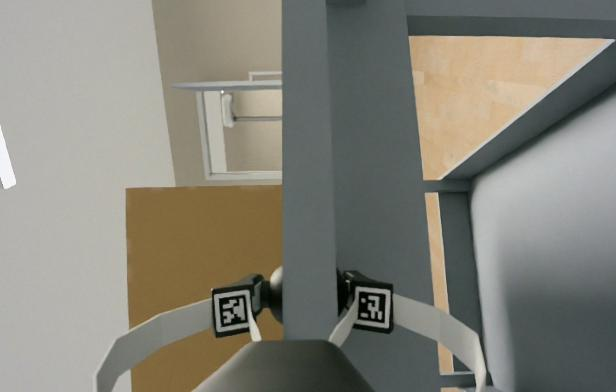

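move(r2={"base":{"rotate_rad":0.5},"pace":"slow","contact_limits":{"rotate_rad":0.7}}, blocking=false, cameras=[])

wait(seconds=4, cameras=[])

move(r2={"base":{"translate_m":-0.1,"strafe_m":-0.55}}, blocking=false, cameras=[])

wait(seconds=5, cameras=["r2_head_camera"])

Scene clock: 173.43 s.
move: r2 moving
r1: as last shown
r1.lidar_m: 2.67 2.91 0.25 - 0.25 0.25 0.57 1.23 1.16 2.71 2.83 3.86
r1.motor_effort: lift_m=+19(19) arm_m=+4(4) wheel_0=+0(1) wheel_1=+6(6) wheel_2=+1(1)
r1.servo_current: wrist_yaw_rad=46(65) wrist_pitch_rad=39(46) wrist_roll_rad=46(65) gripper_m=39(46)
r1.contact_limits: translate_m 0.6
r1.wrist_depth_mm: - 135 - - 379 236 173 / - 121 144 - 387 228 174 / - 124 187 - 387 243 175 / 110 135 203 - 394 232 177 / 215 - - - 397 232 177 / 1008 1182 194 1205 191 233 178 / 750 750 759 153 366 207 177
r2.base_odometry: x=-0.078 y=+0.699 heading=-2.497
r2.turned_by_wheels: +0.124
r2.turned_by_imu: +0.118
r2.base_tilt: forward=-0.7 right=+0.1
r2.lidar_m: 0.35 3.33 3.09 1.95 1.36 1.24 1.27 1.66 1.64 1.68 2.17 0.43
r2.base_status: rotate_rad moving
r2.joint_positions: lift_m=+0.688 arm_m=+0.000 wrist_yaw_rad=-0.017 wrist_pitch_rad=+0.003 wrist_roll_rad=+1.569 gripper_m=-0.037
r2.joint_status: not commanded
r2.measured_speeds: translate_m=+0.001 strafe_m=+0.000 rotate_rad=+0.479 lift_m=+0.000 arm_m=+0.000 wrist_yaw_rad=-0.068 wrist_pitch_rad=-0.003 wrist_roll_rad=+0.000
r2.motor_effort: lift_m=+20(20) arm_m=+0(4) wheel_0=-14(15) wheel_1=-9(9) wheel_2=-21(21)
r2.servo_current: wrist_yaw_rad=85(85) wrist_pitch_rad=39(52) wrist_roll_rad=46(52) gripper_m=104(137)
r2.contact_limits: rotate_rad 0.7
r2.hand_pose: x=+0.4577 y=-0.0923 z=+0.8651 quat_wxyz=(+0.708, +0.706, -0.005, -0.007) (m; r2's base frame)
r2.wrist_depth_mm: - - - 187 252 1708 1205 / - - - 183 244 1661 544 / - - - 177 237 778 - / - - 442 173 231 820 - / - - 442 167 226 - - / - - 185 163 179 - - / - 452 449 - 216 - -
pictures: none
No camera images: "cameras" was empty.

Scene clock: 174.63 s.
earlier move: r2 done
r1.base_odometry: x=-2.099 y=-0.214 heading=-2.428
r1.turned_by_wheels: +0.000
r1.turned_by_imu: +0.000
r1.base_tilt: forward=-1.6 right=+1.3
r1.lidar_m: 2.73 2.91 0.25 - 0.25 0.25 0.57 1.19 1.15 2.73 2.81 3.83
r1.base_status: not commanded
r1.joint_positions: lift_m=+0.124 arm_m=+0.000 wrist_yaw_rad=+3.196 wrist_pitch_rad=+0.002 wrist_roll_rad=+0.000 gripper_m=+0.056
r1.joint_status: not commanded
r1.measured_speeds: all 0
r1.motor_effort: lift_m=+19(19) arm_m=+4(5) wheel_0=+0(1) wheel_1=+6(6) wheel_2=+1(1)
r1.servo_current: wrist_yaw_rad=59(72) wrist_pitch_rad=39(52) wrist_roll_rad=59(72) gripper_m=46(52)
r1.contact_limits: translate_m 0.6
r1.hand_pose: x=-0.1219 y=+0.0715 z=+0.3019 quat_wxyz=(-0.027, -0.001, +0.000, +1.000) (m; r1's base frame)
r1.wrist_depth_mm: - 135 - - 377 236 173 / - 121 144 - 389 228 175 / - 124 188 - 389 243 175 / 110 135 203 - 394 231 176 / 216 - - - 394 232 177 / 1008 1205 193 1182 191 232 177 / 741 759 768 153 366 206 177
r2.base_odometry: x=-0.078 y=+0.699 heading=-2.122
r2.turned_by_wheels: +0.375
r2.turned_by_imu: +0.359
r2.base_tilt: forward=-0.7 right=+0.1
r2.lidar_m: 0.43 3.10 2.46 1.42 1.23 1.25 1.49 1.62 1.62 1.94 0.39 0.37
r2.base_status: done
r2.joint_positions: lift_m=+0.688 arm_m=+0.000 wrist_yaw_rad=-0.002 wrist_pitch_rad=+0.003 wrist_roll_rad=+1.569 gripper_m=-0.037
r2.joint_status: not commanded
r2.measured_speeds: all 0
r2.motor_effort: lift_m=+20(20) arm_m=+3(4) wheel_0=-10(19) wheel_1=-4(10) wheel_2=-6(23)
r2.servo_current: wrist_yaw_rad=46(111) wrist_pitch_rad=39(52) wrist_roll_rad=52(59) gripper_m=104(137)
r2.contact_limits: rotate_rad 0.7
r2.hand_pose: x=+0.4591 y=-0.0881 z=+0.8651 quat_wxyz=(+0.708, +0.706, +0.000, -0.002) (m; r2's base frame)
r2.wrist_depth_mm: - 342 338 103 155 - - / - 375 379 108 167 - - / - 436 424 117 181 - - / - - 488 130 198 - - / - - - 144 218 1618 500 / - - 182 160 178 1537 1182 / - - - - 268 340 1138
wait: 1.20 of 4 s (r2 has come to rest)
pictures: none
No camera images: "cameras" was empty.

Scene clock: 175.13 s.
move: r2 moving
r1: as last shown
r1.lidar_m: 2.72 2.89 0.25 - 0.25 0.26 0.53 1.22 1.14 2.73 2.81 3.85
r1.motor_effort: lift_m=+19(19) arm_m=+4(4) wheel_0=+0(1) wheel_1=+6(6) wheel_2=+1(1)
r1.servo_current: wrist_yaw_rad=39(65) wrist_pitch_rad=52(52) wrist_roll_rad=46(59) gripper_m=39(46)
r1.contact_limits: translate_m 0.6
r1.wrist_depth_mm: - 135 - - 379 237 173 / - 121 144 - 384 228 174 / - 124 188 - 392 243 175 / 110 136 203 - 392 231 177 / 216 - - - 392 232 178 / 1008 1205 194 1182 190 233 178 / 759 759 750 153 364 206 177
r2.base_odometry: x=-0.102 y=+0.721 heading=-2.121
r2.turned_by_wheels: +0.001
r2.turned_by_imu: +0.002
r2.base_tilt: forward=-0.7 right=+0.0
r2.lidar_m: 0.43 3.12 2.51 1.47 1.28 1.27 1.52 1.60 1.63 1.90 3.35 0.34
r2.base_status: translate_m moving; strafe_m moving
r2.joint_positions: lift_m=+0.688 arm_m=+0.000 wrist_yaw_rad=+0.005 wrist_pitch_rad=+0.003 wrist_roll_rad=+1.569 gripper_m=-0.037
r2.joint_status: not commanded
r2.measured_speeds: translate_m=-0.024 strafe_m=-0.127 rotate_rad=-0.003 lift_m=+0.000 arm_m=+0.000 wrist_yaw_rad=+0.003 wrist_pitch_rad=+0.000 wrist_roll_rad=+0.000
r2.motor_effort: lift_m=+20(20) arm_m=+3(3) wheel_0=+12(16) wheel_1=-10(12) wheel_2=+12(12)
r2.servo_current: wrist_yaw_rad=46(52) wrist_pitch_rad=33(46) wrist_roll_rad=52(52) gripper_m=104(111)
r2.hand_pose: x=+0.4597 y=-0.0860 z=+0.8651 quat_wxyz=(+0.708, +0.706, +0.003, +0.001) (m; r2's base frame)
r2.wrist_depth_mm: - 340 336 - 150 - - / - 373 373 102 162 - - / - 433 427 109 177 - - / - - 492 124 190 - - / - - - 138 215 1661 517 / - - 183 156 179 1537 1205 / - - - - 267 1756 1205
pictures: none
No camera images: "cameras" was empty.

Scene clock: 177.90 s.
earlier move: r2 done
r1.base_odometry: x=-2.099 y=-0.214 heading=-2.428
r1.turned_by_wheels: +0.000
r1.turned_by_imu: +0.000
r1.base_tilt: forward=-1.6 right=+1.2
r1.lidar_m: 2.62 2.89 0.25 - 0.25 0.25 0.56 1.23 1.14 2.73 2.82 3.83
r1.base_status: not commanded
r1.joint_positions: lift_m=+0.124 arm_m=+0.000 wrist_yaw_rad=+3.196 wrist_pitch_rad=+0.002 wrist_roll_rad=+0.000 gripper_m=+0.056
r1.joint_status: not commanded
r1.measured_speeds: all 0
r1.motor_effort: lift_m=+19(19) arm_m=+4(5) wheel_0=+0(1) wheel_1=+6(6) wheel_2=+1(1)
r1.servo_current: wrist_yaw_rad=39(72) wrist_pitch_rad=39(52) wrist_roll_rad=46(65) gripper_m=46(46)
r1.contact_limits: translate_m 0.6
r1.hand_pose: x=-0.1219 y=+0.0715 z=+0.3019 quat_wxyz=(-0.027, -0.001, +0.000, +1.000) (m; r1's base frame)
r1.wrist_depth_mm: - 135 - - 379 237 174 / - 121 144 - 384 228 174 / - 124 188 - 389 243 176 / 110 135 203 - 392 231 177 / 216 - - - 394 232 177 / 991 1182 194 1205 191 233 177 / 750 750 759 153 364 207 178
r2.base_odometry: x=-0.494 y=+1.071 heading=-2.121
r2.turned_by_wheels: +0.000
r2.turned_by_imu: +0.003
r2.base_tilt: forward=-0.7 right=+0.1
r2.lidar_m: 0.32 0.33 3.07 1.80 1.57 1.58 1.36 1.18 1.17 1.40 2.51 0.45
r2.base_status: done
r2.joint_positions: lift_m=+0.688 arm_m=+0.000 wrist_yaw_rad=+0.009 wrist_pitch_rad=+0.003 wrist_roll_rad=+1.569 gripper_m=-0.037
r2.joint_status: not commanded
r2.measured_speeds: all 0
r2.motor_effort: lift_m=+20(20) arm_m=+3(4) wheel_0=+5(21) wheel_1=-3(12) wheel_2=+9(13)
r2.servo_current: wrist_yaw_rad=59(72) wrist_pitch_rad=39(46) wrist_roll_rad=52(65) gripper_m=98(111)
r2.hand_pose: x=+0.4601 y=-0.0847 z=+0.8651 quat_wxyz=(+0.708, +0.706, +0.004, +0.002) (m; r2's base frame)
r2.wrist_depth_mm: - - - 281 303 312 309 / - - - 214 281 1708 1205 / - - - 200 263 1708 525 / - - - 187 249 750 - / - 449 449 180 236 - - / - 442 183 169 178 788 - / - 427 427 - 213 - -
wait: 2.77 of 5 s (r2 has come to rest)
pictures: r2_head_camera
Images, in order (width x height): r2_head_camera 420x560.

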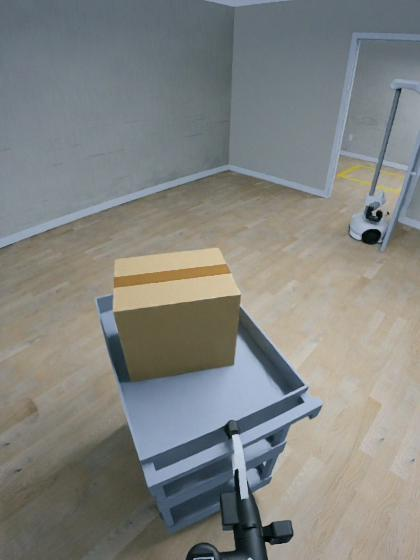

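move(r2={"base":{"rotate_rad":0.6},"pace":"slow","contact_limits":{"rotate_rad":0.7}}, blocking=false, cameras=[])

wait(seconds=4, cameras=[])

move(r2={"base":{"translate_m":-0.08,"strafe_m":-0.55}}, blocking=false, cameras=[])

wait(seconds=5, cameras=["r2_head_camera"])

move(r2={"base":{"rotate_rad":0.6},"pace":"slow","contact_limits":{"rotate_rad":0.7}}, blocking=false, cameras=[])

wait(seconds=4, cameras=[])

move(r2={"base":{"translate_m":-0.08,"strafe_m":-0.55}}, blocking=false, cameras=[])

wait(seconds=5, cameras=["r2_head_camera"])

Scene clock: 214.43 s.
move: r2 moving
r1: as last shown
r1.base_tilt: forward=-1.6 right=+1.3
r1.lidar_m: 2.63 2.89 0.25 - 0.25 0.27 0.56 1.22 1.15 2.73 2.84 3.86
r1.motor_effort: lift_m=+19(19) arm_m=+4(4) wheel_0=+0(1) wheel_1=+6(6) wheel_2=+1(1)
r1.servo_current: wrist_yaw_rad=52(52) wrist_pitch_rad=39(52) wrist_roll_rad=59(65) gripper_m=46(46)
r1.contact_limits: translate_m 0.6
r1.wrist_depth_mm: - 135 - - 379 237 174 / - 121 144 - 387 228 174 / - 124 188 - 389 244 175 / 110 136 204 - 392 230 176 / 216 - - - 397 232 177 / 1008 1205 194 1182 191 232 178 / 759 750 759 154 366 206 177
r2.base_odometry: x=-0.494 y=+1.071 heading=-1.998
r2.turned_by_wheels: +0.123
r2.turned_by_imu: +0.119
r2.base_tilt: forward=-0.7 right=+0.1
r2.lidar_m: 0.35 0.36 2.61 1.71 1.57 1.61 1.32 1.18 1.20 1.55 3.27 0.46
r2.base_status: rotate_rad moving
r2.joint_positions: lift_m=+0.688 arm_m=+0.000 wrist_yaw_rad=-0.011 wrist_pitch_rad=+0.003 wrist_roll_rad=+1.569 gripper_m=-0.037
r2.joint_status: not commanded
r2.measured_speeds: translate_m=+0.002 strafe_m=+0.000 rotate_rad=+0.484 lift_m=+0.000 arm_m=+0.000 wrist_yaw_rad=-0.018 wrist_pitch_rad=+0.000 wrist_roll_rad=+0.000
r2.motor_effort: lift_m=+20(20) arm_m=+3(4) wheel_0=-15(17) wheel_1=-8(9) wheel_2=-15(15)
r2.servo_current: wrist_yaw_rad=65(65) wrist_pitch_rad=46(46) wrist_roll_rad=46(59) gripper_m=98(111)
r2.contact_limits: rotate_rad 0.7
r2.hand_pose: x=+0.4583 y=-0.0906 z=+0.8651 quat_wxyz=(+0.708, +0.706, -0.003, -0.005) (m; r2's base frame)
r2.wrist_depth_mm: - - - 208 277 1397 1138 / - - - 196 260 1708 1205 / - - - 189 249 1808 - / - - 445 181 239 820 - / - - 442 172 229 809 - / - - 183 166 179 - - / - - 439 - 213 750 -
pictures: none
No camera images: "cameras" was empty.

Scene clock: 215.77 s.
earlier move: r2 done
r1.base_odometry: x=-2.099 y=-0.214 heading=-2.428
r1.turned_by_wheels: +0.000
r1.turned_by_imu: +0.000
r1.base_tilt: forward=-1.6 right=+1.3
r1.lidar_m: 2.67 2.89 0.25 - 0.25 0.25 0.55 1.22 1.17 2.72 2.83 3.87
r1.base_status: not commanded
r1.joint_positions: lift_m=+0.124 arm_m=+0.000 wrist_yaw_rad=+3.196 wrist_pitch_rad=+0.002 wrist_roll_rad=+0.000 gripper_m=+0.056
r1.joint_status: not commanded
r1.measured_speeds: all 0
r1.motor_effort: lift_m=+19(19) arm_m=+4(4) wheel_0=-1(1) wheel_1=+6(6) wheel_2=+1(1)
r1.servo_current: wrist_yaw_rad=33(65) wrist_pitch_rad=33(52) wrist_roll_rad=52(65) gripper_m=46(52)
r1.contact_limits: translate_m 0.6
r1.hand_pose: x=-0.1219 y=+0.0715 z=+0.3019 quat_wxyz=(-0.027, -0.001, +0.000, +1.000) (m; r1's base frame)
r1.wrist_depth_mm: - 135 - - 375 236 174 / - 121 144 - 387 228 174 / - 124 188 - 389 243 175 / 110 135 202 - 392 231 177 / 216 - - - 397 232 178 / 1008 1205 194 1182 190 232 177 / 759 750 750 153 362 208 178
r2.base_odometry: x=-0.494 y=+1.072 heading=-1.523
r2.turned_by_wheels: +0.476
r2.turned_by_imu: +0.462
r2.base_tilt: forward=-0.6 right=+0.1
r2.lidar_m: 0.41 2.73 1.75 1.58 1.58 1.32 1.19 1.21 1.47 2.90 0.39 0.34
r2.base_status: done
r2.joint_positions: lift_m=+0.688 arm_m=+0.000 wrist_yaw_rad=-0.007 wrist_pitch_rad=+0.003 wrist_roll_rad=+1.569 gripper_m=-0.037
r2.joint_status: not commanded
r2.measured_speeds: all 0
r2.motor_effort: lift_m=+20(20) arm_m=-4(4) wheel_0=-3(17) wheel_1=-4(11) wheel_2=-9(15)
r2.servo_current: wrist_yaw_rad=59(72) wrist_pitch_rad=39(52) wrist_roll_rad=39(59) gripper_m=104(111)
r2.contact_limits: rotate_rad 0.7
r2.hand_pose: x=+0.4587 y=-0.0894 z=+0.8651 quat_wxyz=(+0.708, +0.706, -0.001, -0.004) (m; r2's base frame)
r2.wrist_depth_mm: - 342 336 - - - - / - 377 379 - 159 - - / - 455 433 110 178 - - / - - 500 119 193 201 - / - - - 133 214 1576 500 / - - 183 152 179 1576 1229 / - - - - 273 324 1098
wait: 1.33 of 4 s (r2 has come to rest)
pictures: none
No camera images: "cameras" was empty.

Scene clock: 216.27 s.
move: r2 moving
r1: as last shown
r1.base_tilt: forward=-1.6 right=+1.2
r1.lidar_m: 2.65 2.90 0.25 - 0.25 0.25 0.55 1.22 1.16 2.71 2.82 3.85
r1.motor_effort: lift_m=+19(19) arm_m=+4(5) wheel_0=+0(1) wheel_1=+6(6) wheel_2=+1(1)
r1.servo_current: wrist_yaw_rad=52(72) wrist_pitch_rad=46(46) wrist_roll_rad=46(65) gripper_m=39(46)
r1.contact_limits: translate_m 0.6
r1.wrist_depth_mm: - 135 - - 377 237 173 / - 122 144 - 382 227 174 / - 124 187 - 389 243 176 / 110 135 203 - 397 231 177 / 216 - - - 394 232 177 / 1008 1182 193 1182 191 233 178 / 741 759 750 153 362 207 178
r2.base_odometry: x=-0.528 y=+1.075 heading=-1.521
r2.turned_by_wheels: +0.001
r2.turned_by_imu: +0.002
r2.base_tilt: forward=-0.7 right=+0.0
r2.lidar_m: 0.43 2.82 1.81 1.60 1.64 1.29 1.17 1.17 1.44 2.89 0.37 0.33
r2.base_status: translate_m moving; strafe_m moving
r2.joint_positions: lift_m=+0.688 arm_m=+0.000 wrist_yaw_rad=+0.003 wrist_pitch_rad=+0.003 wrist_roll_rad=+1.569 gripper_m=-0.037
r2.joint_status: not commanded
r2.measured_speeds: translate_m=-0.018 strafe_m=-0.130 rotate_rad=+0.004 lift_m=+0.000 arm_m=+0.000 wrist_yaw_rad=+0.014 wrist_pitch_rad=+0.000 wrist_roll_rad=+0.000
r2.motor_effort: lift_m=+20(20) arm_m=-4(4) wheel_0=+19(19) wheel_1=-9(11) wheel_2=+5(8)
r2.servo_current: wrist_yaw_rad=46(65) wrist_pitch_rad=39(46) wrist_roll_rad=46(59) gripper_m=104(111)
r2.hand_pose: x=+0.4596 y=-0.0865 z=+0.8651 quat_wxyz=(+0.708, +0.706, +0.002, +0.000) (m; r2's base frame)
r2.wrist_depth_mm: - 336 332 - - - - / - 370 375 - 157 - - / - 439 430 104 169 - - / - - 504 113 190 196 - / - - - 127 210 1576 504 / - - 183 145 178 1537 1205 / - - - - 270 327 1098
pictures: none
No camera images: "cameras" was empty.

Scene clock: 219.03 s.
earlier move: r2 done
r1.base_odometry: x=-2.099 y=-0.214 heading=-2.428
r1.turned_by_wheels: +0.000
r1.turned_by_imu: +0.000
r1.base_tilt: forward=-1.6 right=+1.3
r1.lidar_m: 2.49 2.85 0.25 - 0.25 0.25 0.56 1.19 1.15 2.73 2.83 3.87
r1.base_status: not commanded
r1.joint_positions: lift_m=+0.124 arm_m=+0.000 wrist_yaw_rad=+3.196 wrist_pitch_rad=+0.002 wrist_roll_rad=+0.000 gripper_m=+0.056
r1.joint_status: not commanded
r1.measured_speeds: all 0
r1.motor_effort: lift_m=+19(19) arm_m=+4(5) wheel_0=+0(1) wheel_1=+6(6) wheel_2=+1(1)
r1.servo_current: wrist_yaw_rad=46(72) wrist_pitch_rad=39(52) wrist_roll_rad=52(65) gripper_m=46(52)
r1.contact_limits: translate_m 0.6
r1.hand_pose: x=-0.1219 y=+0.0715 z=+0.3019 quat_wxyz=(-0.027, -0.001, +0.000, +1.000) (m; r1's base frame)
r1.wrist_depth_mm: - 135 - - 377 237 173 / - 121 145 - 382 228 174 / - 124 189 - 389 242 175 / 110 135 203 - 392 232 176 / 216 - - - 394 232 177 / 1025 1182 194 1182 191 232 177 / 750 750 759 153 366 208 177
r2.base_odometry: x=-1.047 y=+1.124 heading=-1.522
r2.turned_by_wheels: -0.001
r2.turned_by_imu: +0.002
r2.base_tilt: forward=-0.6 right=+0.0
r2.lidar_m: 0.36 0.36 2.34 2.11 1.82 1.16 1.02 1.02 1.26 2.49 2.80 0.42
r2.base_status: done
r2.joint_positions: lift_m=+0.688 arm_m=+0.000 wrist_yaw_rad=+0.009 wrist_pitch_rad=+0.003 wrist_roll_rad=+1.569 gripper_m=-0.037
r2.joint_status: not commanded
r2.measured_speeds: all 0
r2.motor_effort: lift_m=+20(20) arm_m=-3(4) wheel_0=+2(23) wheel_1=-3(11) wheel_2=+7(13)
r2.servo_current: wrist_yaw_rad=72(72) wrist_pitch_rad=39(52) wrist_roll_rad=52(72) gripper_m=91(111)
r2.hand_pose: x=+0.4600 y=-0.0849 z=+0.8651 quat_wxyz=(+0.708, +0.706, +0.004, +0.002) (m; r2's base frame)
r2.wrist_depth_mm: - - - 187 251 1708 1182 / - - - 184 246 1708 544 / - - - 180 240 788 - / - 445 445 176 235 - - / - - 449 173 230 809 - / - - 183 168 180 788 - / - - 462 - 220 - -
wait: 2.77 of 5 s (r2 has come to rest)
pictures: r2_head_camera
Images, in order (width x height): r2_head_camera 420x560.

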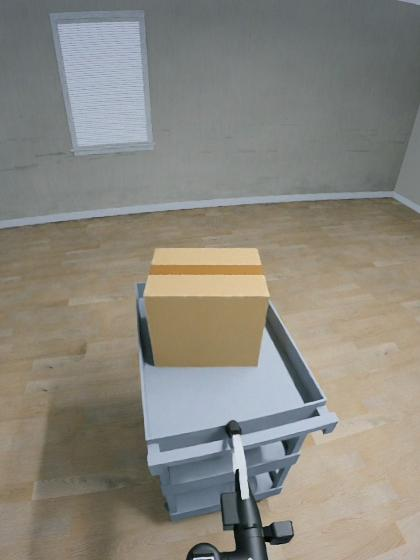

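Scene clock: 219.53 s.
move: r2 moving
r1: as last shown
r1.lidar_m: 2.50 2.82 0.25 - 0.25 0.25 0.55 1.24 1.16 2.72 2.83 3.85
r1.motor_effort: lift_m=+19(19) arm_m=+4(4) wheel_0=-1(1) wheel_1=+6(6) wheel_2=+1(1)
r1.servo_current: wrist_yaw_rad=52(59) wrist_pitch_rad=46(52) wrist_roll_rad=52(78) gripper_m=46(46)
r1.contact_limits: translate_m 0.6
r1.wrist_depth_mm: - 135 - - 379 237 173 / - 121 144 - 387 228 174 / - 124 188 - 392 243 176 / 110 135 204 - 392 231 177 / 215 - - - 394 232 177 / 1008 1205 195 1205 191 232 177 / 750 750 750 153 362 207 177
r2.base_odometry: x=-1.048 y=+1.124 heading=-1.398
r2.turned_by_wheels: +0.124
r2.turned_by_imu: +0.120
r2.base_tilt: forward=-0.7 right=+0.1
r2.lidar_m: 0.39 3.14 2.23 2.08 1.54 1.06 1.01 1.01 1.43 3.46 2.80 0.43
r2.base_status: rotate_rad moving
r2.joint_positions: lift_m=+0.688 arm_m=+0.000 wrist_yaw_rad=-0.008 wrist_pitch_rad=+0.003 wrist_roll_rad=+1.569 gripper_m=-0.037
r2.joint_status: not commanded
r2.measured_speeds: translate_m=+0.000 strafe_m=-0.001 rotate_rad=+0.493 lift_m=+0.000 arm_m=+0.000 wrist_yaw_rad=+0.000 wrist_pitch_rad=+0.000 wrist_roll_rad=+0.000
r2.motor_effort: lift_m=+20(20) arm_m=-3(4) wheel_0=-17(17) wheel_1=-9(9) wheel_2=-14(14)
r2.servo_current: wrist_yaw_rad=65(65) wrist_pitch_rad=46(46) wrist_roll_rad=52(52) gripper_m=98(111)
r2.contact_limits: rotate_rad 0.7
r2.hand_pose: x=+0.4586 y=-0.0898 z=+0.8651 quat_wxyz=(+0.708, +0.706, -0.002, -0.004) (m; r2's base frame)
r2.wrist_depth_mm: - - - 170 231 1661 1229 / - - - - 229 768 - / - - 433 168 229 809 - / - 445 445 168 227 831 - / - - 452 167 226 820 - / - - 184 167 180 - - / - - 480 - 224 1661 -
pictures: none
No camera images: "cameras" was empty.

Scene clock: 220.87 s.
earlier move: r2 done
r1.base_odometry: x=-2.099 y=-0.214 heading=-2.428
r1.turned_by_wheels: +0.000
r1.turned_by_imu: +0.000
r1.base_tilt: forward=-1.6 right=+1.3
r1.lidar_m: 2.54 2.86 0.25 - 0.25 0.25 0.54 1.19 1.12 2.71 2.82 3.85
r1.base_status: not commanded
r1.joint_positions: lift_m=+0.124 arm_m=+0.000 wrist_yaw_rad=+3.196 wrist_pitch_rad=+0.002 wrist_roll_rad=+0.000 gripper_m=+0.056
r1.joint_status: not commanded
r1.measured_speeds: all 0
r1.motor_effort: lift_m=+19(19) arm_m=+4(5) wheel_0=+0(1) wheel_1=+6(6) wheel_2=+1(1)
r1.servo_current: wrist_yaw_rad=46(65) wrist_pitch_rad=46(52) wrist_roll_rad=46(78) gripper_m=39(46)
r1.contact_limits: translate_m 0.6
r1.hand_pose: x=-0.1219 y=+0.0715 z=+0.3019 quat_wxyz=(-0.027, -0.001, +0.000, +1.000) (m; r1's base frame)
r1.wrist_depth_mm: - 135 - - 377 237 173 / - 121 144 - 389 228 175 / - 124 188 - 394 242 176 / 110 135 202 - 394 231 176 / 216 - - - 394 233 177 / 1008 1205 194 1182 191 233 178 / 759 759 768 154 364 207 177
r2.base_odometry: x=-1.047 y=+1.124 heading=-0.924
r2.turned_by_wheels: +0.474
r2.turned_by_imu: +0.460
r2.base_tilt: forward=-0.7 right=+0.1
r2.lidar_m: 0.43 2.26 2.10 1.64 1.10 1.01 1.03 1.35 2.97 2.79 0.33 0.32
r2.base_status: done
r2.joint_positions: lift_m=+0.688 arm_m=+0.000 wrist_yaw_rad=-0.009 wrist_pitch_rad=+0.003 wrist_roll_rad=+1.569 gripper_m=-0.037
r2.joint_status: not commanded
r2.measured_speeds: all 0
r2.motor_effort: lift_m=+20(20) arm_m=-4(4) wheel_0=-4(18) wheel_1=-5(11) wheel_2=-10(14)
r2.servo_current: wrist_yaw_rad=65(72) wrist_pitch_rad=46(52) wrist_roll_rad=52(59) gripper_m=111(111)
r2.contact_limits: rotate_rad 0.7
r2.hand_pose: x=+0.4585 y=-0.0900 z=+0.8651 quat_wxyz=(+0.708, +0.706, -0.002, -0.004) (m; r2's base frame)
r2.wrist_depth_mm: - 338 334 - - - - / - 384 392 - - 135 - / - - 466 - - 162 - / - - - - 181 1464 504 / - - - 121 215 1661 1205 / - - 183 138 177 1618 1138 / - - - - 336 1618 1078
wait: 1.33 of 4 s (r2 has come to rest)
pictures: none
No camera images: "cameras" was empty.

Scene clock: 221.37 s.
move: r2 moving
r1: as last shown
r1.lidar_m: 2.52 2.84 0.25 - 0.25 0.25 0.55 1.21 1.15 2.72 2.83 3.85
r1.motor_effort: lift_m=+19(19) arm_m=+4(4) wheel_0=+0(1) wheel_1=+6(6) wheel_2=+1(1)
r1.servo_current: wrist_yaw_rad=59(59) wrist_pitch_rad=39(46) wrist_roll_rad=39(65) gripper_m=46(46)
r1.contact_limits: translate_m 0.6
r1.wrist_depth_mm: - 135 - - 379 238 173 / - 121 144 - 384 227 174 / - 124 187 - 392 243 175 / 110 135 203 - 392 230 177 / 216 - - - 394 231 178 / 1008 1205 194 1160 191 232 178 / 741 759 750 154 362 206 177
r2.base_odometry: x=-1.077 y=+1.108 heading=-0.922
r2.turned_by_wheels: +0.001
r2.turned_by_imu: +0.002
r2.base_tilt: forward=-0.6 right=+0.0
r2.lidar_m: 0.45 2.30 2.10 1.65 1.11 1.02 1.04 1.31 3.01 2.77 0.31 0.32
r2.base_status: translate_m moving; strafe_m moving
r2.joint_positions: lift_m=+0.688 arm_m=+0.000 wrist_yaw_rad=+0.003 wrist_pitch_rad=+0.003 wrist_roll_rad=+1.569 gripper_m=-0.037
r2.joint_status: not commanded
r2.measured_speeds: translate_m=-0.018 strafe_m=-0.130 rotate_rad=+0.000 lift_m=+0.000 arm_m=+0.000 wrist_yaw_rad=+0.029 wrist_pitch_rad=+0.000 wrist_roll_rad=+0.000
r2.motor_effort: lift_m=+20(20) arm_m=-4(4) wheel_0=+19(19) wheel_1=-9(11) wheel_2=+7(9)
r2.servo_current: wrist_yaw_rad=46(65) wrist_pitch_rad=46(52) wrist_roll_rad=52(59) gripper_m=98(111)
r2.hand_pose: x=+0.4596 y=-0.0866 z=+0.8651 quat_wxyz=(+0.708, +0.706, +0.002, +0.000) (m; r2's base frame)
r2.wrist_depth_mm: - 329 330 - - 121 - / - 384 387 - - 133 - / - - 459 - - 156 - / - - - - 182 1430 496 / - - - 109 211 1661 1229 / - - 183 135 178 1618 1138 / - - - - 338 1576 1098
pictures: none
No camera images: "cameras" was empty.

Scene clock: 224.13 s.
earlier move: r2 done
r1.base_odometry: x=-2.099 y=-0.214 heading=-2.428
r1.turned_by_wheels: +0.000
r1.turned_by_imu: +0.000
r1.base_tilt: forward=-1.6 right=+1.3
r1.lidar_m: 2.25 2.33 0.25 - 0.25 0.25 0.58 1.23 1.14 2.73 2.83 3.87
r1.base_status: not commanded
r1.joint_positions: lift_m=+0.124 arm_m=+0.000 wrist_yaw_rad=+3.196 wrist_pitch_rad=+0.002 wrist_roll_rad=+0.000 gripper_m=+0.056
r1.joint_status: not commanded
r1.measured_speeds: all 0
r1.motor_effort: lift_m=+19(19) arm_m=+5(5) wheel_0=+0(1) wheel_1=+6(6) wheel_2=+1(1)
r1.servo_current: wrist_yaw_rad=52(65) wrist_pitch_rad=39(52) wrist_roll_rad=33(72) gripper_m=39(46)
r1.contact_limits: translate_m 0.6
r1.hand_pose: x=-0.1219 y=+0.0715 z=+0.3019 quat_wxyz=(-0.027, -0.001, +0.000, +1.000) (m; r1's base frame)
r1.wrist_depth_mm: - 135 - - 382 236 173 / - 121 144 - 384 227 174 / - 124 187 - 389 243 176 / 110 136 202 - 394 231 177 / 216 - - - 392 232 177 / 991 1182 194 1182 192 231 178 / 750 759 759 153 368 207 178
r2.base_odometry: x=-1.534 y=+0.856 heading=-0.923
r2.turned_by_wheels: -0.001
r2.turned_by_imu: +0.002
r2.base_tilt: forward=-0.7 right=+0.1
r2.lidar_m: 0.39 0.41 2.62 1.86 1.26 1.18 1.20 1.54 3.16 2.25 3.82 0.42
r2.base_status: done
r2.joint_positions: lift_m=+0.688 arm_m=+0.000 wrist_yaw_rad=+0.003 wrist_pitch_rad=+0.003 wrist_roll_rad=+1.569 gripper_m=-0.037
r2.joint_status: not commanded
r2.measured_speeds: all 0
r2.motor_effort: lift_m=+20(20) arm_m=-4(4) wheel_0=+5(21) wheel_1=+1(11) wheel_2=+4(12)
r2.servo_current: wrist_yaw_rad=52(72) wrist_pitch_rad=39(52) wrist_roll_rad=39(65) gripper_m=104(111)
r2.hand_pose: x=+0.4596 y=-0.0866 z=+0.8651 quat_wxyz=(+0.708, +0.706, +0.002, +0.000) (m; r2's base frame)
r2.wrist_depth_mm: - - - 160 218 1618 1205 / - - - 161 220 707 - / - 430 424 162 222 820 - / - - 442 163 223 809 - / - - 455 164 224 842 - / - - 189 165 180 - - / - - - - 225 1661 492
wait: 2.77 of 5 s (r2 has come to rest)
pictures: r2_head_camera
Images, in order (width x height): r2_head_camera 420x560.

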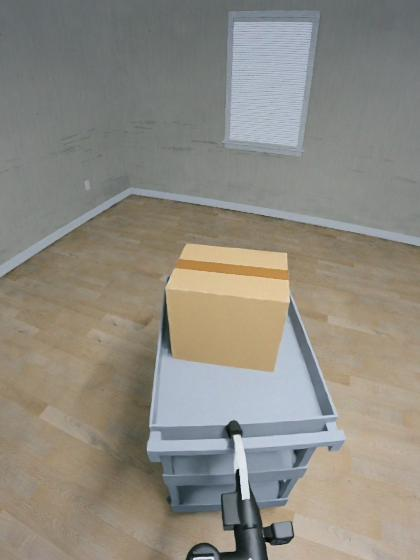

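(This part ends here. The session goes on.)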